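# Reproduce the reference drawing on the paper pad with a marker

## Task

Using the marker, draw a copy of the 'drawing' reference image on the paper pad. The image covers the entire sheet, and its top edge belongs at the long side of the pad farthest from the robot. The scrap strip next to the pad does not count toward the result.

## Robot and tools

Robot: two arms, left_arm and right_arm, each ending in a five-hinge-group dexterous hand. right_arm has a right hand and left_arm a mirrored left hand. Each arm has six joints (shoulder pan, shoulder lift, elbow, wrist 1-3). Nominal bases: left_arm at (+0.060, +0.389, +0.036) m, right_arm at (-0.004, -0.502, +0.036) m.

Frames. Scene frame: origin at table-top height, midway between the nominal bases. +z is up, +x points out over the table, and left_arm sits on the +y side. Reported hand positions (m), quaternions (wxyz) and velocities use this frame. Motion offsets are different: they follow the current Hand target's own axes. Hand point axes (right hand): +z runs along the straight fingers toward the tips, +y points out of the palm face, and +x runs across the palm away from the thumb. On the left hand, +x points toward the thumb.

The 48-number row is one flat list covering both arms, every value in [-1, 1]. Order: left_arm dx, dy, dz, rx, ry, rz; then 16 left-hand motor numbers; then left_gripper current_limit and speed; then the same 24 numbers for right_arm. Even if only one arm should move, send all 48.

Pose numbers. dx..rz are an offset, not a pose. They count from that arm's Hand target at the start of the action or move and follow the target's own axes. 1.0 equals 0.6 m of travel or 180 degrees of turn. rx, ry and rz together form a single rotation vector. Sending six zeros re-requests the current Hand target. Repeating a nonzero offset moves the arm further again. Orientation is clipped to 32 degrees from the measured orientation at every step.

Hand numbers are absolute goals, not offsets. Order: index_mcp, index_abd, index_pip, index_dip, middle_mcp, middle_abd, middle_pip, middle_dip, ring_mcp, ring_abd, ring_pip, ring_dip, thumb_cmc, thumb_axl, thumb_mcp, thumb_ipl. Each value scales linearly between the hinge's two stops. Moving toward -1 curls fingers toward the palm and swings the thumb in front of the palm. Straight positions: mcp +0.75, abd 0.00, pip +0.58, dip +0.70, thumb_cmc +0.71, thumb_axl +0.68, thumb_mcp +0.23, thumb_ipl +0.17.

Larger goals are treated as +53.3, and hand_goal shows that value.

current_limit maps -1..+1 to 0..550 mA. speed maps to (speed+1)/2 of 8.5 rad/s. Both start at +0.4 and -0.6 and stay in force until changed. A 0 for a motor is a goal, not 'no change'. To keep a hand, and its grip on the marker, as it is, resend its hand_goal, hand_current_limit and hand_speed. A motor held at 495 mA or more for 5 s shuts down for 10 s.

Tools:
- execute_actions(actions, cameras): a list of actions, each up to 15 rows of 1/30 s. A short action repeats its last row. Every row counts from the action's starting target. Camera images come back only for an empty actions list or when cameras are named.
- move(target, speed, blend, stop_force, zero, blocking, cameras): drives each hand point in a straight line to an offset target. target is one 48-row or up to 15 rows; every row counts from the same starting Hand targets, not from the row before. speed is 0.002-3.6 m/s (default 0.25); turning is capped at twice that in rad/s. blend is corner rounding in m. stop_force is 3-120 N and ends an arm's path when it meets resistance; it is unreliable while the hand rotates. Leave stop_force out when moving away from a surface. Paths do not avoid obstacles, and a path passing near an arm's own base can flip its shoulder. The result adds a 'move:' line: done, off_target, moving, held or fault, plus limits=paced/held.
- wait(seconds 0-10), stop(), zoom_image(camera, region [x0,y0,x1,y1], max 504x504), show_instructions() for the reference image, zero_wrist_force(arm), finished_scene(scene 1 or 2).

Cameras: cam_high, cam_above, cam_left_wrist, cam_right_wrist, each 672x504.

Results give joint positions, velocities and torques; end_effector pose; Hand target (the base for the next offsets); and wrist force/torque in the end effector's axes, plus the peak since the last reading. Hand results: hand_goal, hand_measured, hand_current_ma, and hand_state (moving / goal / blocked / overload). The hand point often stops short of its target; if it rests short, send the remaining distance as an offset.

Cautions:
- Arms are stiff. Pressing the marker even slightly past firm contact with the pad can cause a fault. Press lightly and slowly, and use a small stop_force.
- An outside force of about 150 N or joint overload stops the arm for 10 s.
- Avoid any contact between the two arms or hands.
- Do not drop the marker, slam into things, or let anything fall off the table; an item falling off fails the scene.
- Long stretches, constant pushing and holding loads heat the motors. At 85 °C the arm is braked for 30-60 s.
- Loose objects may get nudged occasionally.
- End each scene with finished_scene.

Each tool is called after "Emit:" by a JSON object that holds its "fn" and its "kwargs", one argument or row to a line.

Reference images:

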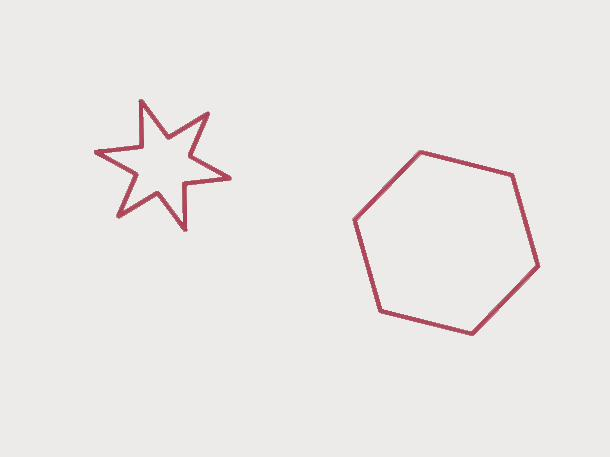

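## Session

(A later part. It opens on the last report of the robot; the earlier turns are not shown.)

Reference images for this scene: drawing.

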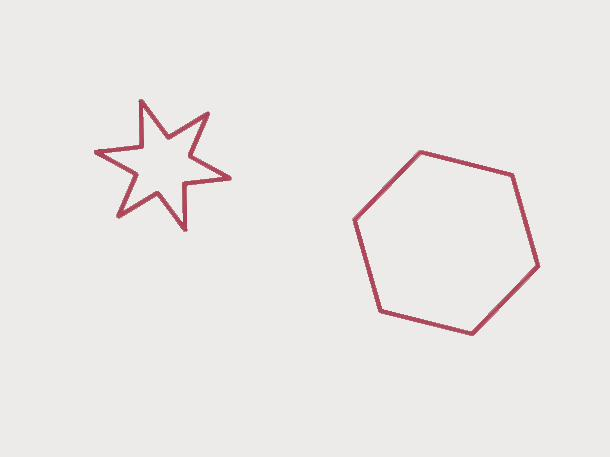

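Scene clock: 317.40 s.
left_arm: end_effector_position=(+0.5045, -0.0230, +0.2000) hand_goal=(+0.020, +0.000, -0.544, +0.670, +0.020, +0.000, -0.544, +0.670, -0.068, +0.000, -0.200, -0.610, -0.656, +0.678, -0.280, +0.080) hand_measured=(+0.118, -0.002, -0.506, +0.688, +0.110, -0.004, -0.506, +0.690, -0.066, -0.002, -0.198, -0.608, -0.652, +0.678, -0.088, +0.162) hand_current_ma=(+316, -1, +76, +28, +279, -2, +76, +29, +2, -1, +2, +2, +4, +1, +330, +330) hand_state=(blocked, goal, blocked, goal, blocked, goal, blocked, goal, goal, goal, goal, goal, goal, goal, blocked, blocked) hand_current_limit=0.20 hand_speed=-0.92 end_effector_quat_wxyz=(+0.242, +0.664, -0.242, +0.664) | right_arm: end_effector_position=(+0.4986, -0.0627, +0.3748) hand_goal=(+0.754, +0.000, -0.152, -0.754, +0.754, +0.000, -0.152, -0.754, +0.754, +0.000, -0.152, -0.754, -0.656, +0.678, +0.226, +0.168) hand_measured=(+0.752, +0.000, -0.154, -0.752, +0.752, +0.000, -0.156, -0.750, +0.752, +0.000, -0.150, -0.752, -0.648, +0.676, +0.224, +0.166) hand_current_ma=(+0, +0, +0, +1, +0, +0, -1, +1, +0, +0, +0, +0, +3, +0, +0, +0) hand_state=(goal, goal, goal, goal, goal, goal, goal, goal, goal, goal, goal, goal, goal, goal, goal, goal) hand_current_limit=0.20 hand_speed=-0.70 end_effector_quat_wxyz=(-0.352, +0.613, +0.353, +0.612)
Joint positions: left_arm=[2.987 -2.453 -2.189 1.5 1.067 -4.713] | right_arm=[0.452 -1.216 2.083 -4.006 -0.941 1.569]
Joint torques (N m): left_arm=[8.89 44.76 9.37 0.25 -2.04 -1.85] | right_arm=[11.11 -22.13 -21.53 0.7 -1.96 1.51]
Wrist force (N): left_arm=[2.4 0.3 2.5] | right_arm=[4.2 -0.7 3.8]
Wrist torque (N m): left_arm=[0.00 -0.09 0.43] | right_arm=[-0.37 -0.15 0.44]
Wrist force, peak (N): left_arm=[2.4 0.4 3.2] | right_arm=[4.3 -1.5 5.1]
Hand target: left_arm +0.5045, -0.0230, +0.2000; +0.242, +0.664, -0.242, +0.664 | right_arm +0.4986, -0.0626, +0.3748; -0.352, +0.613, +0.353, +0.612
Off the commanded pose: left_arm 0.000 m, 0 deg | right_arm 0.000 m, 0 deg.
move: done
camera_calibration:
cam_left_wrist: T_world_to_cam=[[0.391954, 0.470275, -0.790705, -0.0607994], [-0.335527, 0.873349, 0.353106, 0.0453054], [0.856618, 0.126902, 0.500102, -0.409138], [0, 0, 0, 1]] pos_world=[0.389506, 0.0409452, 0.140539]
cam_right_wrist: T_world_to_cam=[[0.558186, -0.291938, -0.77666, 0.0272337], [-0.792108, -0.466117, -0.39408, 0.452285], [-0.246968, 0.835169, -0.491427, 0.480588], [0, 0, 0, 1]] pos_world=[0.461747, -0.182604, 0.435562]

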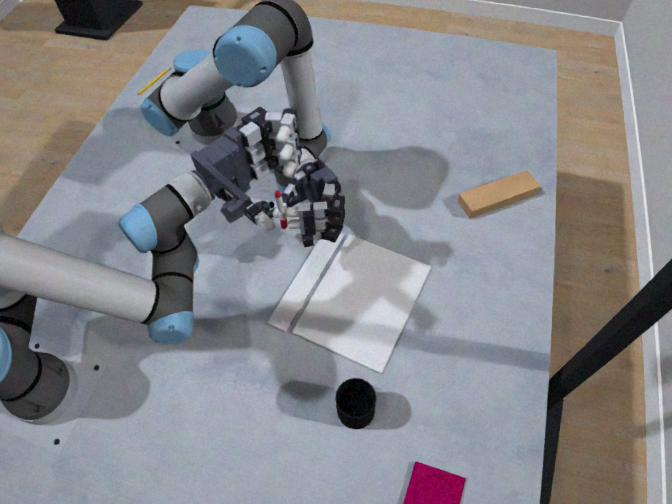

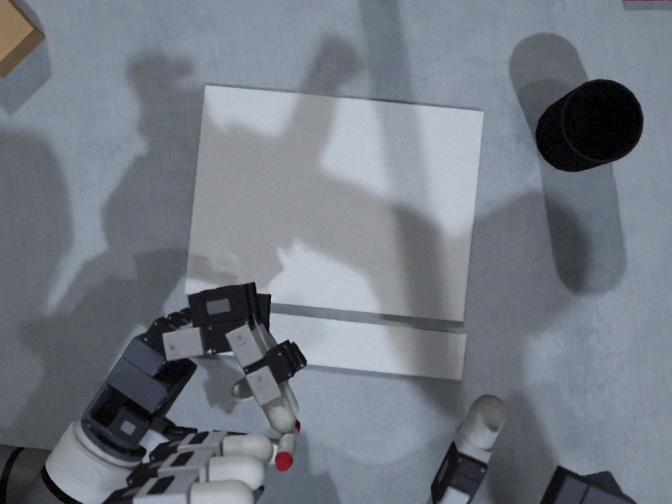

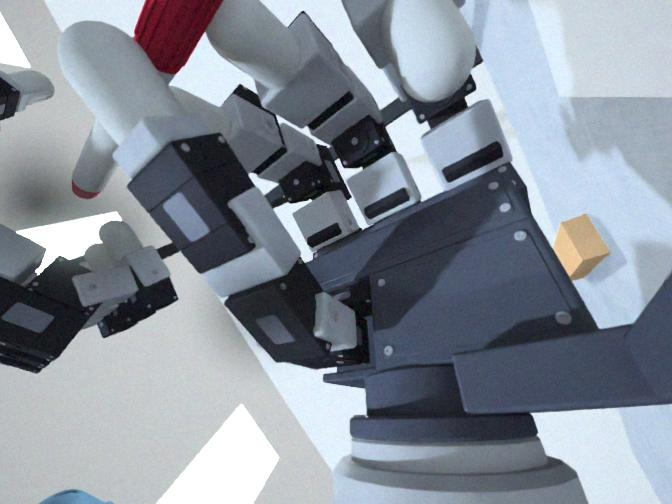

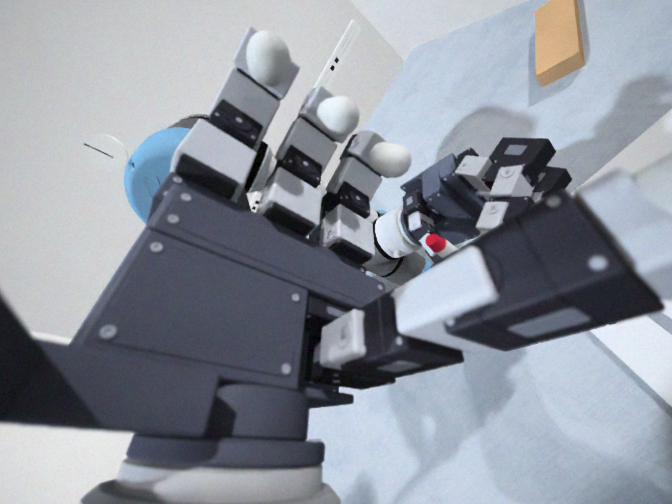

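Emit:
{"fn": "move", "kwargs": {
  "target": [0,0,0,0,0,0,0.02,0,-0.545,0.67,0.02,0,-0.545,0.67,-0.068,0,-0.2,-0.61,-0.657,0.678,-0.28,0.08,0.2,-0.92,-0.0833,0,0,0,0,0,0.754,0,-0.153,-0.754,0.754,0,-0.153,-0.754,0.754,0,-0.153,-0.754,-0.656,0.678,0.225,0.168,0.2,-0.7],
  "speed": 0.08,
  "cameras": ["cam_above","cam_high","cam_right_wrist","cam_left_wrist"]
}}

Emit:
{"fn": "zoom_image", "kwargs": {
  "camera": "cam_above",
  "region": [160, 300, 400, 500]
}}

Emit:
{"fn": "zoom_image", "kwargs": {
  "camera": "cam_right_wrist",
  "region": [240, 60, 500, 320]
}}

Scene clock: 335.23 s.
left_arm: end_effector_position=(+0.5045, -0.0230, +0.2000) hand_goal=(+0.020, +0.000, -0.544, +0.670, +0.020, +0.000, -0.544, +0.670, -0.068, +0.000, -0.200, -0.610, -0.656, +0.678, -0.280, +0.080) hand_measured=(+0.118, -0.002, -0.506, +0.688, +0.110, -0.004, -0.506, +0.690, -0.066, -0.002, -0.198, -0.608, -0.652, +0.678, -0.088, +0.162) hand_current_ma=(+316, -1, +76, +28, +279, -2, +76, +29, +2, -1, +2, +2, +4, +1, +330, +330) hand_state=(blocked, goal, blocked, goal, blocked, goal, blocked, goal, goal, goal, goal, goal, goal, goal, blocked, blocked) hand_current_limit=0.20 hand_speed=-0.92 end_effector_quat_wxyz=(+0.242, +0.664, -0.242, +0.664) | right_arm: end_effector_position=(+0.4986, -0.0627, +0.3249) hand_goal=(+0.754, +0.000, -0.152, -0.754, +0.754, +0.000, -0.152, -0.754, +0.754, +0.000, -0.152, -0.754, -0.656, +0.678, +0.226, +0.168) hand_measured=(+0.752, +0.000, -0.154, -0.752, +0.752, +0.000, -0.156, -0.750, +0.752, +0.000, -0.150, -0.752, -0.648, +0.676, +0.224, +0.166) hand_current_ma=(+0, +0, +0, +1, +0, +0, -1, +1, +0, +0, +0, +0, +3, +0, +0, +0) hand_state=(goal, goal, goal, goal, goal, goal, goal, goal, goal, goal, goal, goal, goal, goal, goal, goal) hand_current_limit=0.20 hand_speed=-0.70 end_effector_quat_wxyz=(-0.352, +0.613, +0.353, +0.612)
Joint positions: left_arm=[2.987 -2.453 -2.189 1.5 1.067 -4.713] | right_arm=[0.452 -1.107 2.108 -4.141 -0.941 1.569]
Joint torques (N m): left_arm=[9.22 43.79 10.19 0.3 -2.1 -1.94] | right_arm=[-10.05 -22.49 -6.32 -3.51 1.35 1.48]
Wrist force (N): left_arm=[2.5 0.7 2.5] | right_arm=[4.3 -0.6 4.4]
Wrist torque (N m): left_arm=[0.04 -0.10 0.42] | right_arm=[-0.41 -0.17 0.45]
Wrist force, peak (N): left_arm=[2.7 0.2 2.9] | right_arm=[5.0 -0.9 4.1]
Hand target: left_arm +0.5045, -0.0230, +0.2000; +0.242, +0.664, -0.242, +0.664 | right_arm +0.4986, -0.0627, +0.3248; -0.352, +0.613, +0.353, +0.612
Off the commanded pose: left_arm 0.000 m, 0 deg | right_arm 0.000 m, 0 deg.
move: done
camera_calibration:
cam_left_wrist: T_world_to_cam=[[0.391954, 0.470275, -0.790705, -0.0607994], [-0.335527, 0.873349, 0.353106, 0.0453054], [0.856618, 0.126902, 0.500102, -0.409138], [0, 0, 0, 1]] pos_world=[0.389506, 0.0409452, 0.140539]
cam_right_wrist: T_world_to_cam=[[0.558132, -0.292023, -0.776667, -0.0114808], [-0.792175, -0.466027, -0.394053, 0.432704], [-0.246875, 0.835189, -0.491438, 0.455949], [0, 0, 0, 1]] pos_world=[0.461747, -0.182504, 0.385662]

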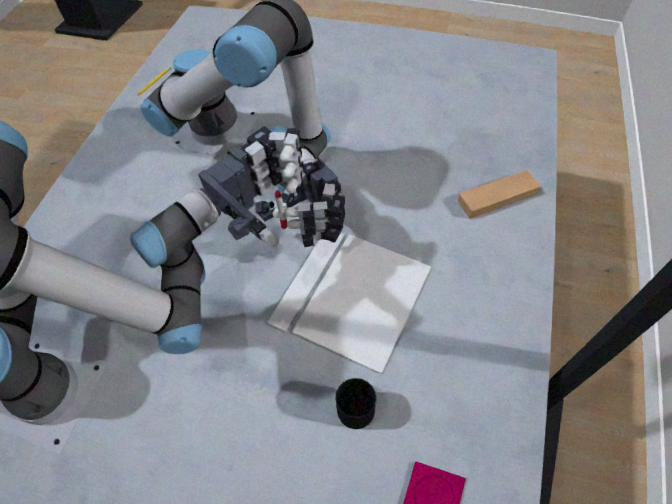

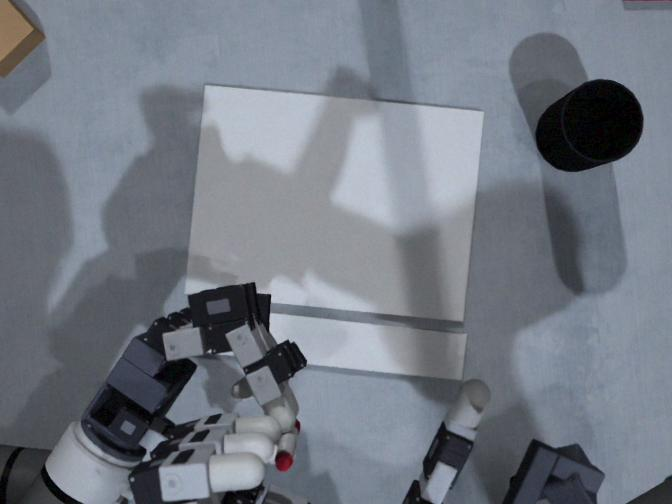

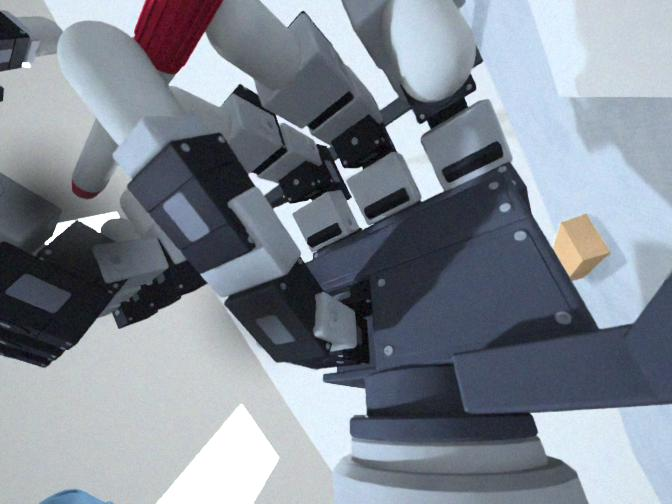

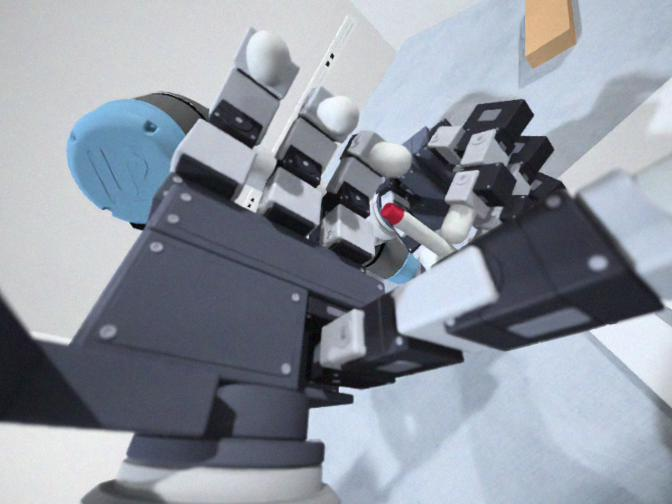

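Scaled by 2.100.

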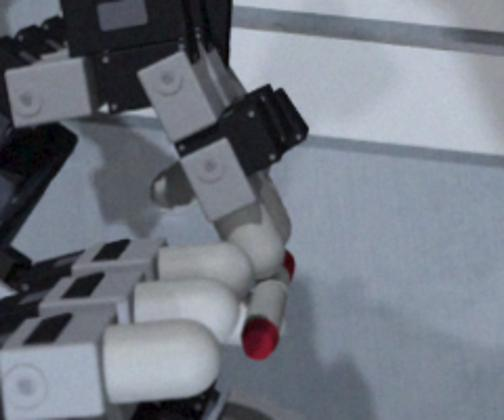

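Scaled by 1.938.

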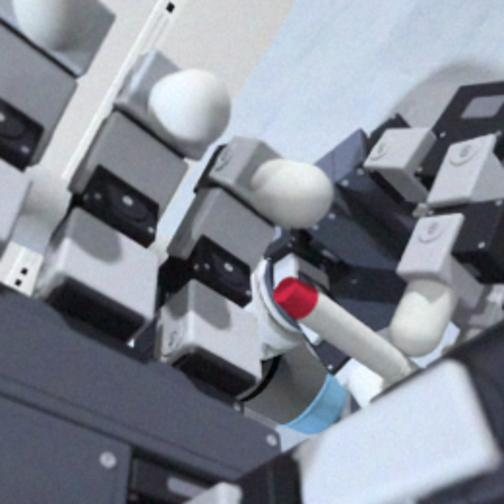

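Emit:
{"fn": "execute_actions", "kwargs": {
  "actions": [],
  "cameras": ["all"]
}}

Emit:
{"fn": "zoom_image", "kwargs": {
  "camera": "cam_right_wrist",
  "region": [240, 60, 500, 320]
}}

Emit:
{"fn": "zoom_image", "kwargs": {
  "camera": "cam_above",
  "region": [160, 300, 400, 500]
}}

Emit:
{"fn": "zoom_image", "kwargs": {
  "camera": "cam_high",
  "region": [150, 150, 450, 450]
}}

Scene clock: 340.23 s.
left_arm: end_effector_position=(+0.5045, -0.0230, +0.2000) hand_goal=(+0.020, +0.000, -0.544, +0.670, +0.020, +0.000, -0.544, +0.670, -0.068, +0.000, -0.200, -0.610, -0.656, +0.678, -0.280, +0.080) hand_measured=(+0.118, -0.002, -0.506, +0.688, +0.110, -0.004, -0.506, +0.690, -0.066, -0.002, -0.198, -0.608, -0.652, +0.678, -0.088, +0.162) hand_current_ma=(+316, -1, +76, +28, +279, -2, +76, +29, +2, -1, +2, +2, +4, +1, +330, +330) hand_state=(blocked, goal, blocked, goal, blocked, goal, blocked, goal, goal, goal, goal, goal, goal, goal, blocked, blocked) hand_current_limit=0.20 hand_speed=-0.92 end_effector_quat_wxyz=(+0.242, +0.664, -0.242, +0.664) | right_arm: end_effector_position=(+0.4986, -0.0627, +0.3248) hand_goal=(+0.754, +0.000, -0.152, -0.754, +0.754, +0.000, -0.152, -0.754, +0.754, +0.000, -0.152, -0.754, -0.656, +0.678, +0.226, +0.168) hand_measured=(+0.752, +0.000, -0.154, -0.752, +0.752, +0.000, -0.156, -0.750, +0.752, +0.000, -0.150, -0.752, -0.648, +0.676, +0.224, +0.166) hand_current_ma=(+0, +0, +0, +1, +0, +0, -1, +1, +0, +0, +0, +0, +3, +0, +0, +0) hand_state=(goal, goal, goal, goal, goal, goal, goal, goal, goal, goal, goal, goal, goal, goal, goal, goal) hand_current_limit=0.20 hand_speed=-0.70 end_effector_quat_wxyz=(-0.352, +0.613, +0.353, +0.612)
Joint positions: left_arm=[2.987 -2.453 -2.189 1.5 1.067 -4.713] | right_arm=[0.452 -1.106 2.108 -4.141 -0.941 1.569]
Joint velocities: within noise
Joint torques (N m): left_arm=[9.46 45.34 10.82 0.31 -2.05 -1.74] | right_arm=[-11 -23.46 -5.62 -3.53 1.72 1.31]
Wrist force (N): left_arm=[2.2 0.5 2.2] | right_arm=[4.4 -0.7 4.1]
Wrist torque (N m): left_arm=[0.04 -0.06 0.40] | right_arm=[-0.40 -0.18 0.45]
Wrist force, peak (N): left_arm=[2.5 0.3 2.9] | right_arm=[4.4 -1.0 4.4]
Hand target: left_arm +0.5045, -0.0230, +0.2000; +0.242, +0.664, -0.242, +0.664 | right_arm +0.4986, -0.0627, +0.3248; -0.352, +0.613, +0.353, +0.612
Off the commanded pose: left_arm 0.000 m, 0 deg | right_arm 0.000 m, 0 deg.
camera_calibration:
cam_left_wrist: T_world_to_cam=[[0.391954, 0.470275, -0.790705, -0.0607994], [-0.335527, 0.873349, 0.353106, 0.0453054], [0.856618, 0.126902, 0.500102, -0.409138], [0, 0, 0, 1]] pos_world=[0.389506, 0.0409452, 0.140539]
cam_right_wrist: T_world_to_cam=[[0.558132, -0.292023, -0.776667, -0.0115584], [-0.792175, -0.466027, -0.394053, 0.432664], [-0.246875, 0.835189, -0.491438, 0.455899], [0, 0, 0, 1]] pos_world=[0.461747, -0.182504, 0.385562]

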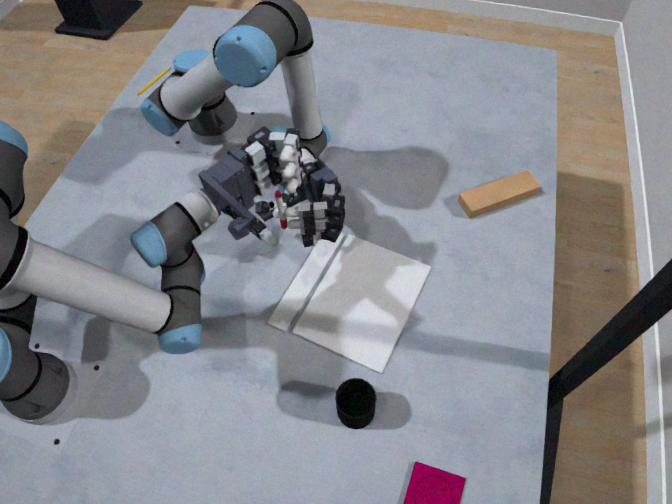

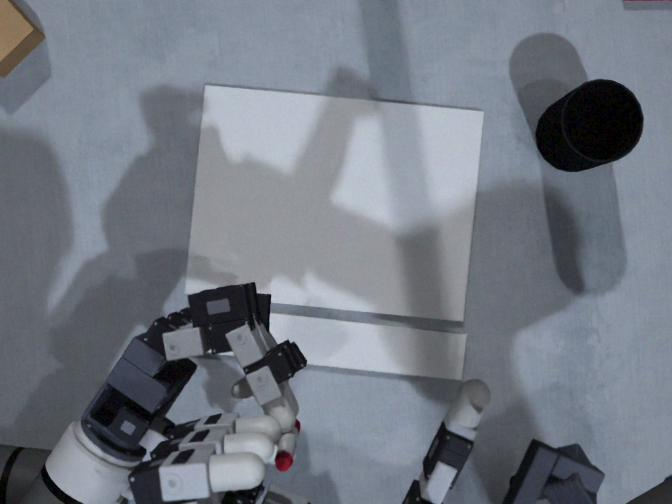

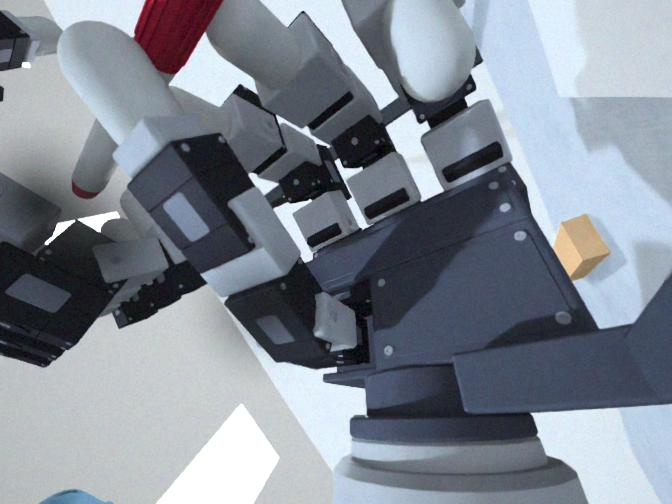

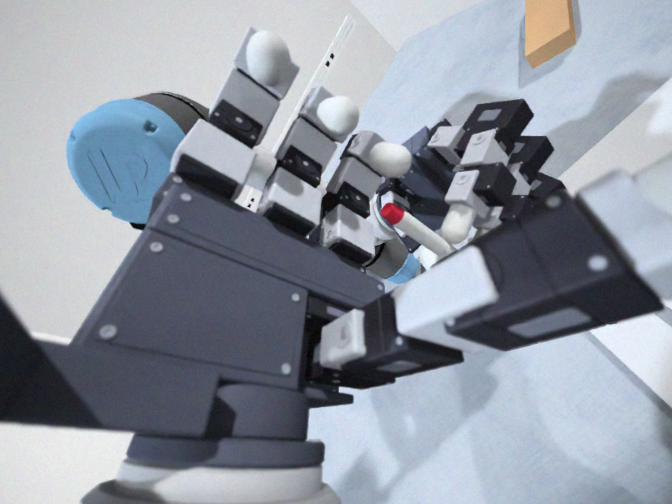

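Scaled by 1.938.

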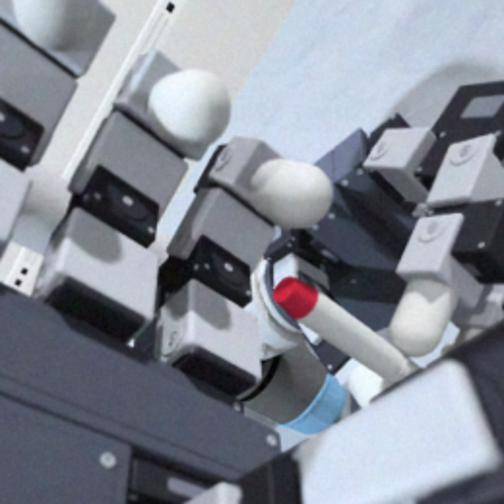

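Scaled by 2.100.

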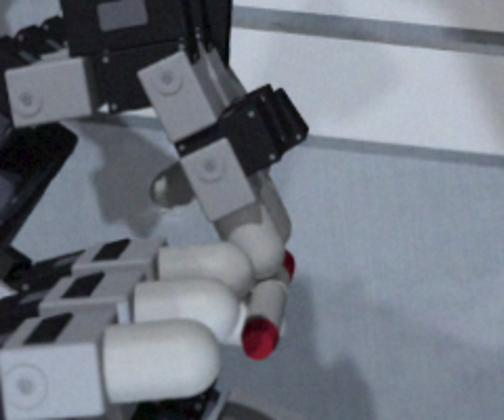

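Scaled by 1.680.

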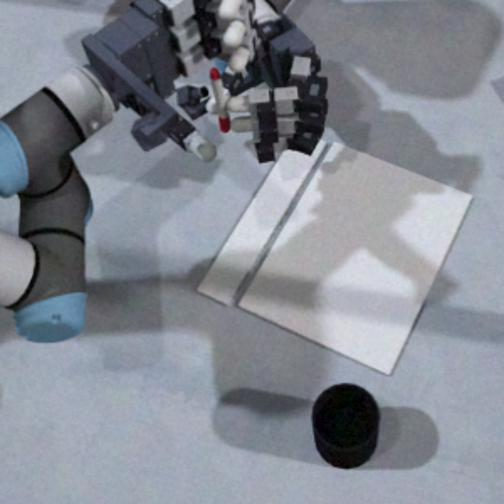

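Emit:
{"fn": "move", "kwargs": {
  "target": [0,0,0,0,0,0, 0.02,0,-0.545,0.67, 0.02,0,-0.545,0.67, -0.068,0,-0.2,-0.61, -0.657,0.678,-0.28,0.08, 0.2,-0.92, -0.0667,0.0067,0,0,0,0, 0.754,0,-0.153,-0.754, 0.754,0,-0.153,-0.754, 0.754,0,-0.153,-0.754, -0.656,0.678,0.225,0.168, 0.2,-0.7],
  "speed": 0.06,
  "stop_force": 5,
  "cameras": ["cam_above","cam_right_wrist","cam_left_wrist"]
}}

Emit:
{"fn": "zoom_image", "kwargs": {
  "camera": "cam_right_wrist",
  "region": [240, 60, 500, 320]
}}

Emit:
{"fn": "zoom_image", "kwargs": {
  "camera": "cam_above",
  "region": [160, 300, 400, 500]
}}

Emit:
{"fn": "zoom_image", "kwargs": {
  "camera": "cam_left_wrist",
  "region": [0, 0, 260, 260]
}}

Scene clock: 346.60 s.
left_arm: end_effector_position=(+0.5045, -0.0230, +0.2000) hand_goal=(+0.020, +0.000, -0.544, +0.670, +0.020, +0.000, -0.544, +0.670, -0.068, +0.000, -0.200, -0.610, -0.656, +0.678, -0.280, +0.080) hand_measured=(+0.118, -0.002, -0.506, +0.688, +0.110, -0.004, -0.506, +0.690, -0.066, -0.002, -0.198, -0.608, -0.652, +0.678, -0.088, +0.162) hand_current_ma=(+316, -1, +76, +28, +279, -2, +76, +29, +2, -1, +2, +2, +4, +1, +330, +330) hand_state=(blocked, goal, blocked, goal, blocked, goal, blocked, goal, goal, goal, goal, goal, goal, goal, blocked, blocked) hand_current_limit=0.20 hand_speed=-0.92 end_effector_quat_wxyz=(+0.242, +0.664, -0.242, +0.664) | right_arm: end_effector_position=(+0.5021, -0.0648, +0.2848) hand_goal=(+0.754, +0.000, -0.152, -0.754, +0.754, +0.000, -0.152, -0.754, +0.754, +0.000, -0.152, -0.754, -0.656, +0.678, +0.226, +0.168) hand_measured=(+0.752, +0.000, -0.154, -0.752, +0.752, +0.000, -0.156, -0.750, +0.752, +0.000, -0.150, -0.752, -0.648, +0.676, +0.224, +0.166) hand_current_ma=(+0, +0, +0, +1, +0, +0, -1, +1, +0, +0, +0, +0, +3, +0, +0, +0) hand_state=(goal, goal, goal, goal, goal, goal, goal, goal, goal, goal, goal, goal, goal, goal, goal, goal) hand_current_limit=0.20 hand_speed=-0.70 end_effector_quat_wxyz=(-0.352, +0.613, +0.353, +0.612)
Joint positions: left_arm=[2.987 -2.453 -2.189 1.5 1.067 -4.713] | right_arm=[0.444 -1.009 2.113 -4.243 -0.933 1.569]
Joint torques (N m): left_arm=[7.72 44.83 10.31 0.43 -2.07 -1.83] | right_arm=[-11.19 -24.29 -16.91 -3.43 1.76 1.37]
Wrist force (N): left_arm=[2.2 0.6 2.7] | right_arm=[4.6 -1.0 4.0]
Wrist torque (N m): left_arm=[0.02 -0.04 0.39] | right_arm=[-0.43 -0.19 0.45]
Wrist force, peak (N): left_arm=[2.7 0.2 2.8] | right_arm=[5.0 -0.9 4.3]
Hand target: left_arm +0.5045, -0.0230, +0.2000; +0.242, +0.664, -0.242, +0.664 | right_arm +0.5021, -0.0648, +0.2848; -0.352, +0.613, +0.353, +0.612
Off the commanded pose: left_arm 0.000 m, 0 deg | right_arm 0.000 m, 0 deg.
move: done
camera_calibration:
cam_left_wrist: T_world_to_cam=[[0.391954, 0.470275, -0.790705, -0.0607994], [-0.335527, 0.873349, 0.353106, 0.0453054], [0.856618, 0.126902, 0.500102, -0.409138], [0, 0, 0, 1]] pos_world=[0.389506, 0.0409452, 0.140539]
cam_right_wrist: T_world_to_cam=[[0.558132, -0.292023, -0.776667, -0.0451918], [-0.792175, -0.466027, -0.394053, 0.418696], [-0.246875, 0.835189, -0.491438, 0.43886], [0, 0, 0, 1]] pos_world=[0.465247, -0.184604, 0.345562]
Images, in order (width x height): cam_above 672x504, cam_left_wrist 672x504, cam_right_wrist 672x504.

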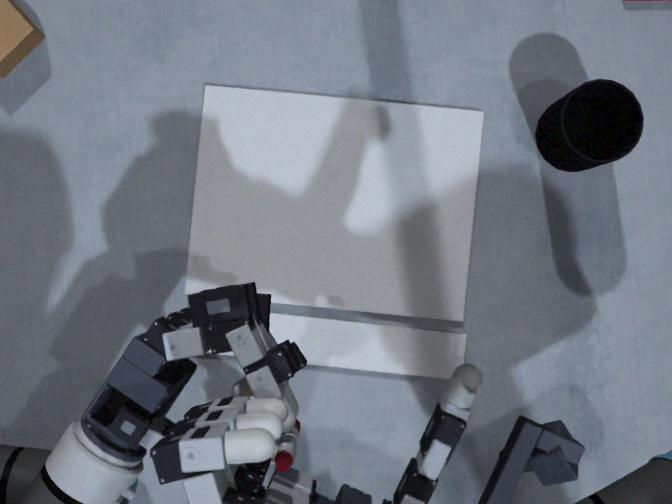

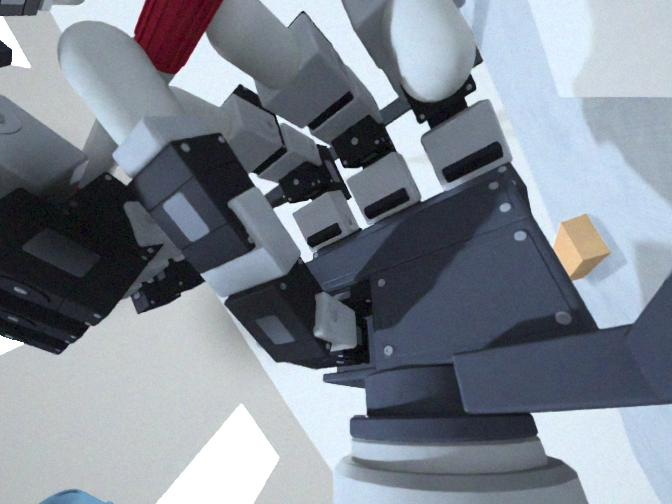

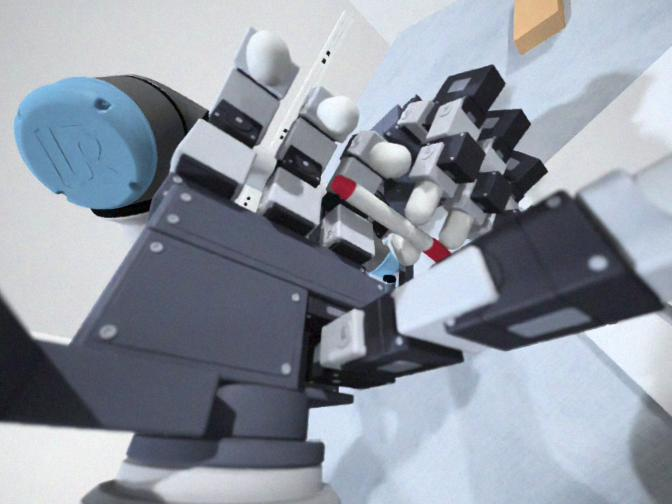

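Scaled by 1.938.

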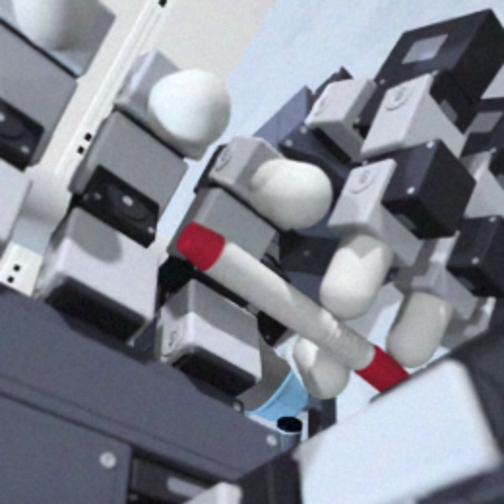

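Scaled by 2.100.

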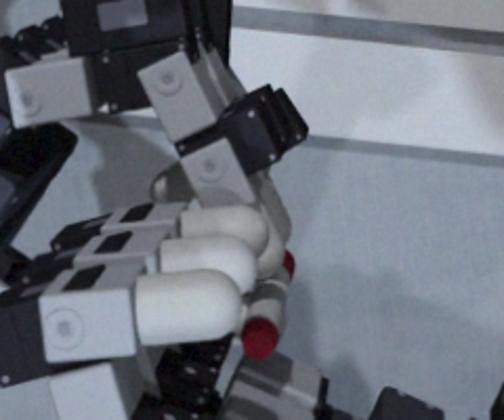

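Scaled by 1.938.

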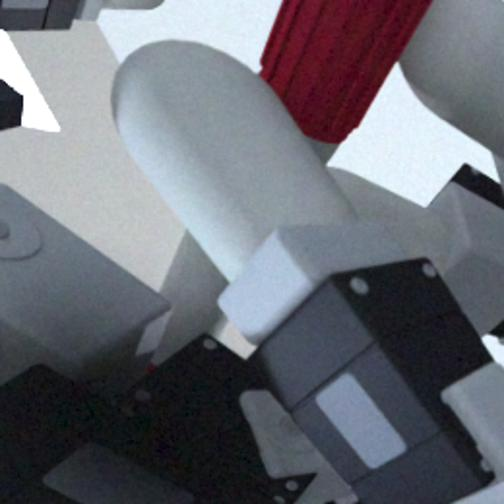

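Emit:
{"fn": "move", "kwargs": {
  "target": [0,0,0,0,0,0, 0.02,0,-0.545,0.67, 0.02,0,-0.545,0.67, -0.068,0,-0.2,-0.61, -0.657,0.678,-0.28,0.08, 0.2,-0.92, -0.0533,0.0,0,0,0,0, 0.754,0,-0.153,-0.754, 0.754,0,-0.153,-0.754, 0.754,0,-0.153,-0.754, -0.656,0.678,0.225,0.168, 0.2,-0.7],
  "speed": 0.04,
  "stop_force": 4,
  "cameras": ["cam_above","cam_right_wrist","cam_left_wrist"]
}}

Emit:
{"fn": "zoom_image", "kwargs": {
  "camera": "cam_right_wrist",
  "region": [240, 60, 500, 320]
}}

Emit:
{"fn": "zoom_image", "kwargs": {
  "camera": "cam_above",
  "region": [160, 300, 400, 500]
}}

Emit:
{"fn": "zoom_image", "kwargs": {
  "camera": "cam_left_wrist",
  "region": [0, 0, 260, 260]
}}

Scene clock: 351.07 s.
left_arm: end_effector_position=(+0.5045, -0.0230, +0.2000) hand_goal=(+0.020, +0.000, -0.544, +0.670, +0.020, +0.000, -0.544, +0.670, -0.068, +0.000, -0.200, -0.610, -0.656, +0.678, -0.280, +0.080) hand_measured=(+0.118, -0.024, -0.508, +0.688, +0.110, -0.006, -0.506, +0.690, -0.066, -0.002, -0.196, -0.608, -0.652, +0.680, -0.088, +0.160) hand_current_ma=(+316, -32, +67, +28, +278, -4, +76, +29, +2, -1, +2, +2, +3, +1, +330, +327) hand_state=(blocked, blocked, blocked, goal, blocked, goal, blocked, goal, goal, goal, goal, goal, goal, goal, blocked, blocked) hand_current_limit=0.20 hand_speed=-0.92 end_effector_quat_wxyz=(+0.242, +0.664, -0.242, +0.664) | right_arm: end_effector_position=(+0.5020, -0.0648, +0.2703) hand_goal=(+0.754, +0.000, -0.152, -0.754, +0.754, +0.000, -0.152, -0.754, +0.754, +0.000, -0.152, -0.754, -0.656, +0.678, +0.226, +0.168) hand_measured=(+0.752, +0.000, -0.154, -0.754, +0.752, +0.000, -0.156, -0.750, +0.752, +0.000, -0.150, -0.752, -0.648, +0.676, +0.224, +0.166) hand_current_ma=(-1, +0, +0, +0, +0, +0, -1, +1, +0, +0, +0, +0, +4, +0, +0, +0) hand_state=(goal, goal, goal, goal, goal, goal, goal, goal, goal, goal, goal, goal, goal, goal, goal, goal) hand_current_limit=0.20 hand_speed=-0.70 end_effector_quat_wxyz=(-0.352, +0.613, +0.353, +0.612)
Joint positions: left_arm=[2.987 -2.453 -2.189 1.5 1.067 -4.713] | right_arm=[0.444 -0.974 2.114 -4.279 -0.933 1.569]
Joint torques (N m): left_arm=[8 44.47 9.68 2.66 -1.99 -1.76] | right_arm=[-0.65 -44.21 -7.1 0.73 0.34 1.53]
Wrist force (N): left_arm=[2.1 0.5 2.7] | right_arm=[4.7 -0.8 3.7]
Wrist torque (N m): left_arm=[0.01 -0.05 0.40] | right_arm=[-0.37 -0.21 0.49]
Wrist force, peak (N): left_arm=[-5.7 -0.5 2.6] | right_arm=[12.3 -1.0 2.9]
Hand target: left_arm +0.5045, -0.0230, +0.2000; +0.242, +0.664, -0.242, +0.664 | right_arm +0.5020, -0.0648, +0.2703; -0.352, +0.613, +0.353, +0.612 (not the last commanded pose)
Off the commanded pose: left_arm 0.000 m, 0 deg | right_arm 0.018 m, 0 deg.
move: contact (right_arm)
camera_calibration:
cam_left_wrist: T_world_to_cam=[[0.391988, 0.47028, -0.790685, -0.0608159], [-0.335556, 0.873344, 0.353089, 0.0453194], [0.856591, 0.126912, 0.500146, -0.409133], [0, 0, 0, 1]] pos_world=[0.389506, 0.0409451, 0.140538]
cam_right_wrist: T_world_to_cam=[[0.557938, -0.292185, -0.776745, -0.0563408], [-0.792279, -0.466092, -0.393767, 0.412797], [-0.246982, 0.835096, -0.491542, 0.43186], [0, 0, 0, 1]] pos_world=[0.465147, -0.184705, 0.331061]
Images, in order (width x height): cam_above 672x504, cam_left_wrist 672x504, cam_right_wrist 672x504.

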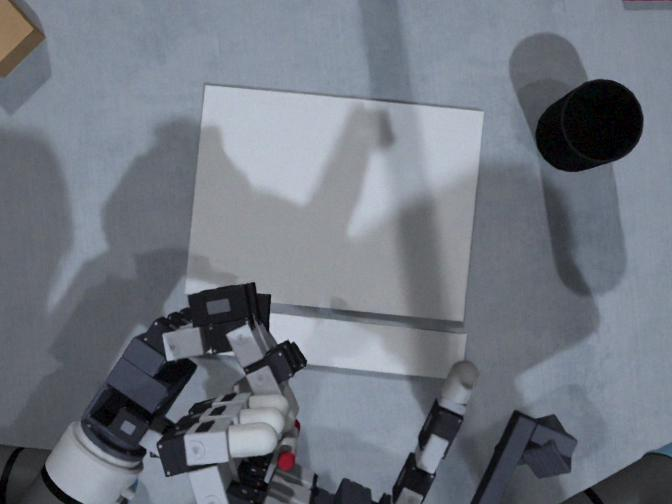

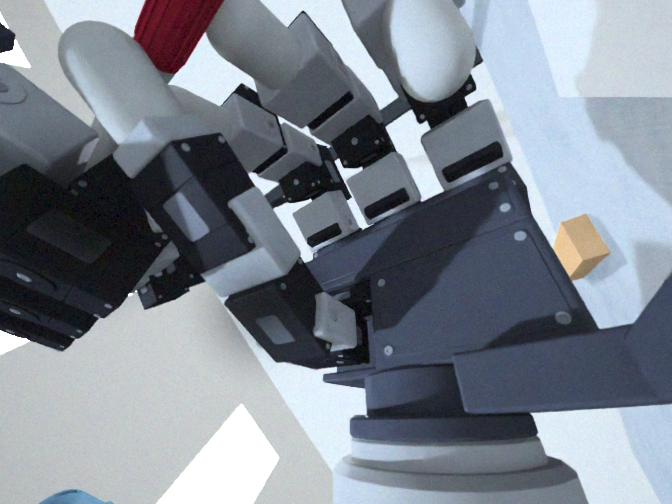

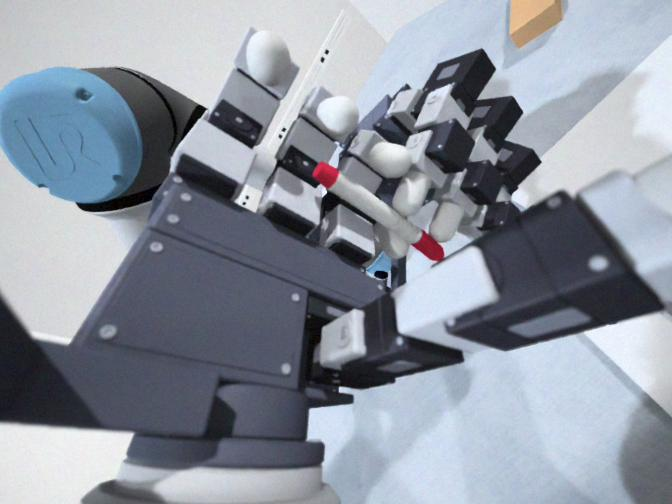

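Scaled by 1.938.

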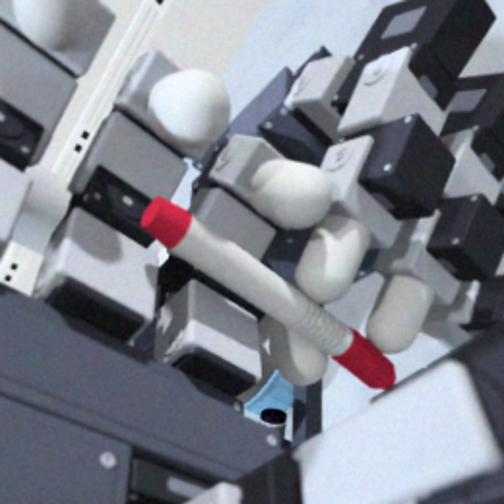

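Scaled by 2.100.

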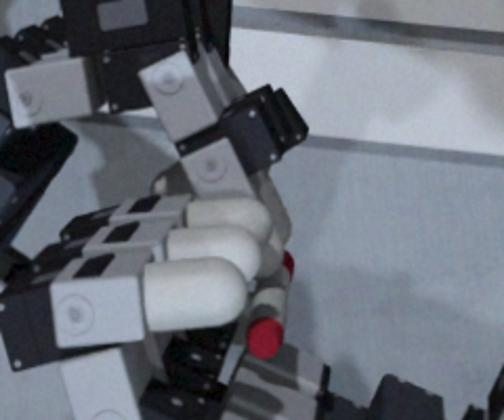

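Scaled by 1.938.

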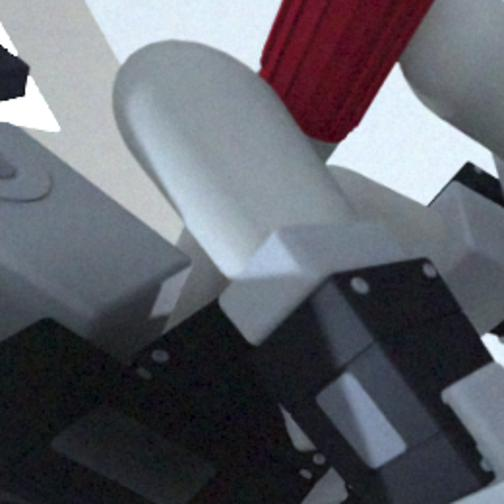

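Emit:
{"fn": "move", "kwargs": {
  "target": [0,0,0,0,0,0, 0.02,0,-0.545,0.67, 0.02,0,-0.545,0.67, -0.068,0,-0.2,-0.61, -0.657,0.678,-0.28,0.08, 0.2,-0.92, 0.0067,0.0117,0,0,0,0, 0.754,0,-0.153,-0.754, 0.754,0,-0.153,-0.754, 0.754,0,-0.153,-0.754, -0.656,0.678,0.225,0.168, 0.2,-0.7],
  "speed": 0.04,
  "stop_force": 5,
  "cameras": ["cam_above","cam_right_wrist","cam_left_wrist"]
}}

Emit:
{"fn": "zoom_image", "kwargs": {
  "camera": "cam_right_wrist",
  "region": [240, 60, 500, 320]
}}

Emit:
{"fn": "zoom_image", "kwargs": {
  "camera": "cam_above",
  "region": [160, 300, 400, 500]
}}

Scene clock: 358.90 s.
left_arm: end_effector_position=(+0.5045, -0.0230, +0.2000) hand_goal=(+0.020, +0.000, -0.544, +0.670, +0.020, +0.000, -0.544, +0.670, -0.068, +0.000, -0.200, -0.610, -0.656, +0.678, -0.280, +0.080) hand_measured=(+0.118, -0.024, -0.508, +0.688, +0.110, -0.004, -0.506, +0.690, -0.066, -0.002, -0.196, -0.608, -0.652, +0.680, -0.088, +0.158) hand_current_ma=(+316, -32, +67, +28, +278, -3, +76, +29, +2, -1, +2, +2, +3, +1, +330, +320) hand_state=(blocked, blocked, blocked, goal, blocked, goal, blocked, goal, goal, goal, goal, goal, goal, goal, blocked, blocked) hand_current_limit=0.20 hand_speed=-0.92 end_effector_quat_wxyz=(+0.242, +0.664, -0.242, +0.664) | right_arm: end_effector_position=(+0.5081, -0.0683, +0.2743) hand_goal=(+0.754, +0.000, -0.152, -0.754, +0.754, +0.000, -0.152, -0.754, +0.754, +0.000, -0.152, -0.754, -0.656, +0.678, +0.226, +0.168) hand_measured=(+0.778, +0.000, -0.144, -0.754, +0.752, +0.000, -0.156, -0.750, +0.752, +0.000, -0.150, -0.752, -0.648, +0.676, +0.224, +0.166) hand_current_ma=(+20, +0, +3, +0, +0, +0, -1, +1, +0, +0, +0, +0, +4, +0, +0, +0) hand_state=(blocked, goal, goal, goal, goal, goal, goal, goal, goal, goal, goal, goal, goal, goal, goal, goal) hand_current_limit=0.20 hand_speed=-0.70 end_effector_quat_wxyz=(-0.352, +0.613, +0.353, +0.612)
Joint positions: left_arm=[2.987 -2.453 -2.189 1.5 1.067 -4.713] | right_arm=[0.43 -0.981 2.107 -4.265 -0.919 1.569]
Joint torques (N m): left_arm=[4.04 44.57 11.02 0.49 -1.89 -1.65] | right_arm=[-12.79 -42.99 -16.75 0.82 1.09 -1.32]
Wrist force (N): left_arm=[1.7 0.8 4.4] | right_arm=[3.6 -2.6 5.0]
Wrist torque (N m): left_arm=[-0.01 -0.11 0.43] | right_arm=[-0.39 -0.17 0.51]
Wrist force, peak (N): left_arm=[3.2 0.9 4.4] | right_arm=[5.0 -2.7 4.8]
Hand target: left_arm +0.5045, -0.0230, +0.2000; +0.242, +0.664, -0.242, +0.664 | right_arm +0.5081, -0.0683, +0.2743; -0.352, +0.613, +0.353, +0.612
Off the commanded pose: left_arm 0.000 m, 0 deg | right_arm 0.000 m, 0 deg.
move: done
camera_calibration:
cam_left_wrist: T_world_to_cam=[[0.391954, 0.470275, -0.790705, -0.0607994], [-0.335527, 0.873349, 0.353106, 0.0453054], [0.856618, 0.126902, 0.500102, -0.409138], [0, 0, 0, 1]] pos_world=[0.389506, 0.0409452, 0.140539]
cam_right_wrist: T_world_to_cam=[[0.557938, -0.292185, -0.776745, -0.0575822], [-0.792279, -0.466092, -0.393767, 0.417613], [-0.246982, 0.835096, -0.491542, 0.438304], [0, 0, 0, 1]] pos_world=[0.471247, -0.188205, 0.335161]
Images, in order (width x height): cam_above 672x504, cam_left_wrist 672x504, cam_right_wrist 672x504.

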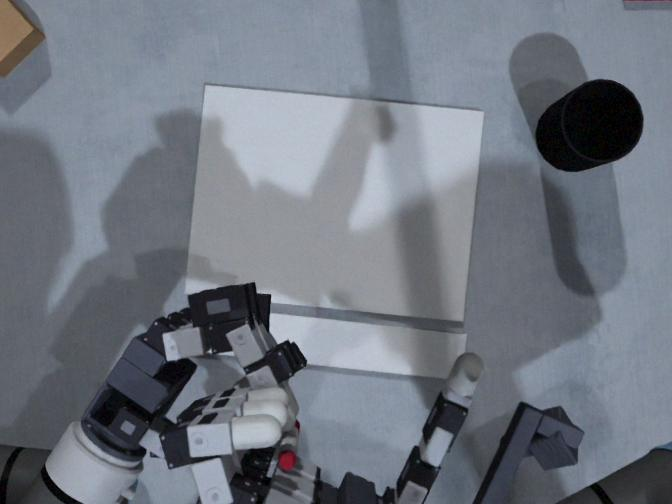

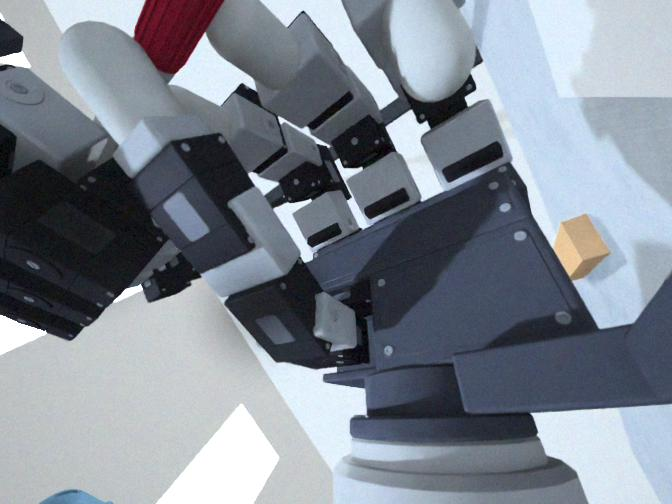

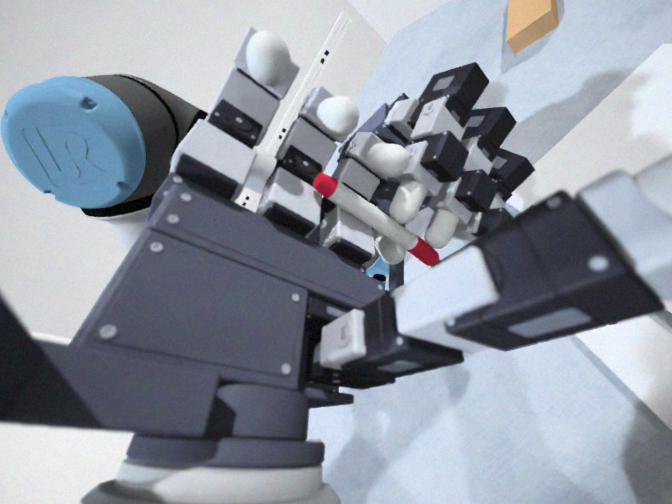

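Scaled by 1.938.

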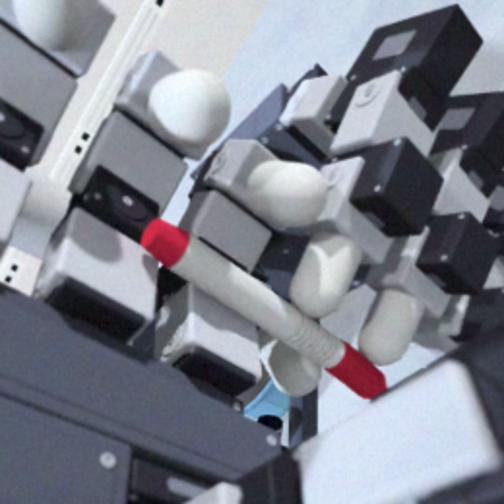

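Scaled by 2.100.

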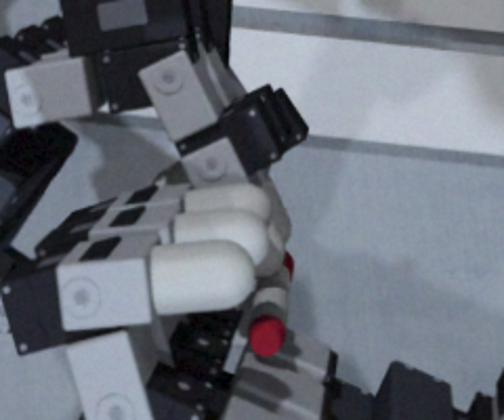

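Emit:
{"fn": "move", "kwargs": {
  "target": [0,0,0,0,0,0, 0.02,0,-0.545,0.67, 0.02,0,-0.545,0.67, -0.068,0,-0.2,-0.61, -0.657,0.678,-0.28,0.08, 0.2,-0.92, 0.01,0.0,0,0,0,0, 0.754,0,-0.153,-0.754, 0.754,0,-0.153,-0.754, 0.754,0,-0.153,-0.754, -0.656,0.678,0.225,0.168, 0.2,-0.7],
  "speed": 0.04,
  "cameras": ["cam_right_wrist"]
}}

Emit:
{"fn": "zoom_image", "kwargs": {
  "camera": "cam_right_wrist",
  "region": [240, 60, 500, 320]
}}

Scene clock: 361.27 s.
left_arm: end_effector_position=(+0.5045, -0.0230, +0.2000) hand_goal=(+0.020, +0.000, -0.544, +0.670, +0.020, +0.000, -0.544, +0.670, -0.068, +0.000, -0.200, -0.610, -0.656, +0.678, -0.280, +0.080) hand_measured=(+0.036, -0.002, -0.540, +0.674, +0.022, -0.008, -0.540, +0.672, -0.066, -0.002, -0.196, -0.608, -0.672, +0.672, -0.258, +0.086) hand_current_ma=(+23, -1, +4, +2, +2, -6, +2, +2, +2, -1, +2, +2, -24, -6, +48, +10) hand_state=(goal, goal, goal, goal, goal, goal, goal, goal, goal, goal, goal, goal, goal, goal, blocked, goal) hand_current_limit=0.20 hand_speed=-0.92 end_effector_quat_wxyz=(+0.242, +0.664, -0.242, +0.664) | right_arm: end_effector_position=(+0.5081, -0.0683, +0.2803) hand_goal=(+0.754, +0.000, -0.152, -0.754, +0.754, +0.000, -0.152, -0.754, +0.754, +0.000, -0.152, -0.754, -0.656, +0.678, +0.226, +0.168) hand_measured=(+0.756, +0.000, -0.150, -0.754, +0.752, +0.000, -0.156, -0.750, +0.752, +0.000, -0.150, -0.752, -0.648, +0.676, +0.224, +0.166) hand_current_ma=(+1, +0, +0, +0, +0, +0, -1, +1, +0, +0, +0, +0, +4, +0, +0, +0) hand_state=(goal, goal, goal, goal, goal, goal, goal, goal, goal, goal, goal, goal, goal, goal, goal, goal) hand_current_limit=0.20 hand_speed=-0.70 end_effector_quat_wxyz=(-0.352, +0.613, +0.353, +0.612)
Joint positions: left_arm=[2.987 -2.453 -2.189 1.5 1.067 -4.713] | right_arm=[0.43 -0.996 2.107 -4.25 -0.919 1.569]
Joint torques (N m): left_arm=[2.11 44.66 10.31 0.71 -1.83 -1.75] | right_arm=[-3.76 -43.88 -17.53 1.07 -0.49 -0.34]
Wrist force (N): left_arm=[2.5 0.5 2.5] | right_arm=[4.3 -0.9 4.0]
Wrist torque (N m): left_arm=[0.02 -0.06 0.41] | right_arm=[-0.41 -0.15 0.44]
Wrist force, peak (N): left_arm=[3.5 1.1 4.6] | right_arm=[5.2 -2.8 4.9]
Hand target: left_arm +0.5045, -0.0230, +0.2000; +0.242, +0.664, -0.242, +0.664 | right_arm +0.5081, -0.0683, +0.2803; -0.352, +0.613, +0.353, +0.612
Off the commanded pose: left_arm 0.000 m, 0 deg | right_arm 0.000 m, 0 deg.
move: done
camera_calibration:
cam_right_wrist: T_world_to_cam=[[0.557938, -0.292185, -0.776745, -0.0529217], [-0.792279, -0.466092, -0.393767, 0.419976], [-0.246982, 0.835096, -0.491542, 0.441254], [0, 0, 0, 1]] pos_world=[0.471247, -0.188205, 0.341161]
Images, in order (width x height): cam_right_wrist 672x504.

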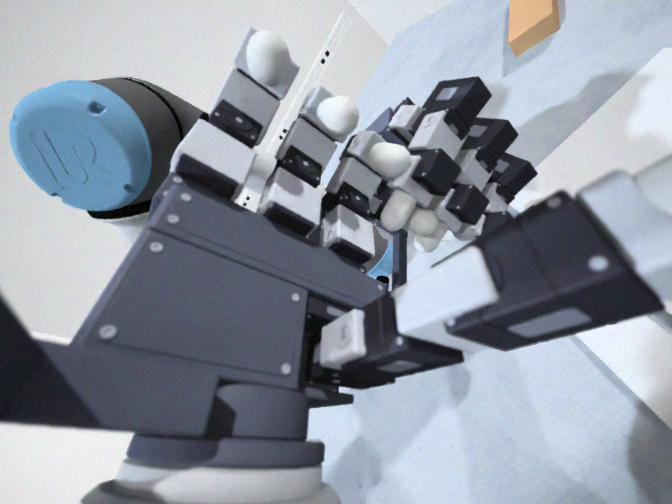

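Scaled by 1.938.

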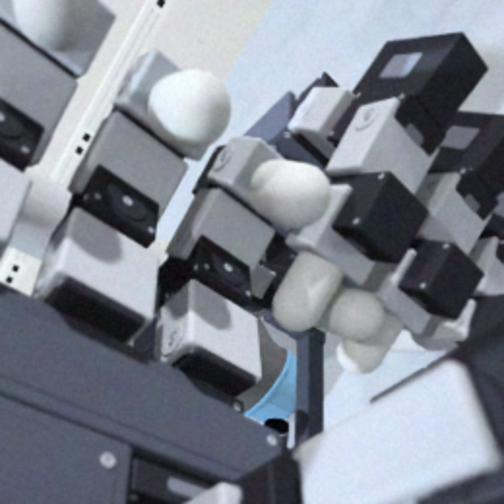

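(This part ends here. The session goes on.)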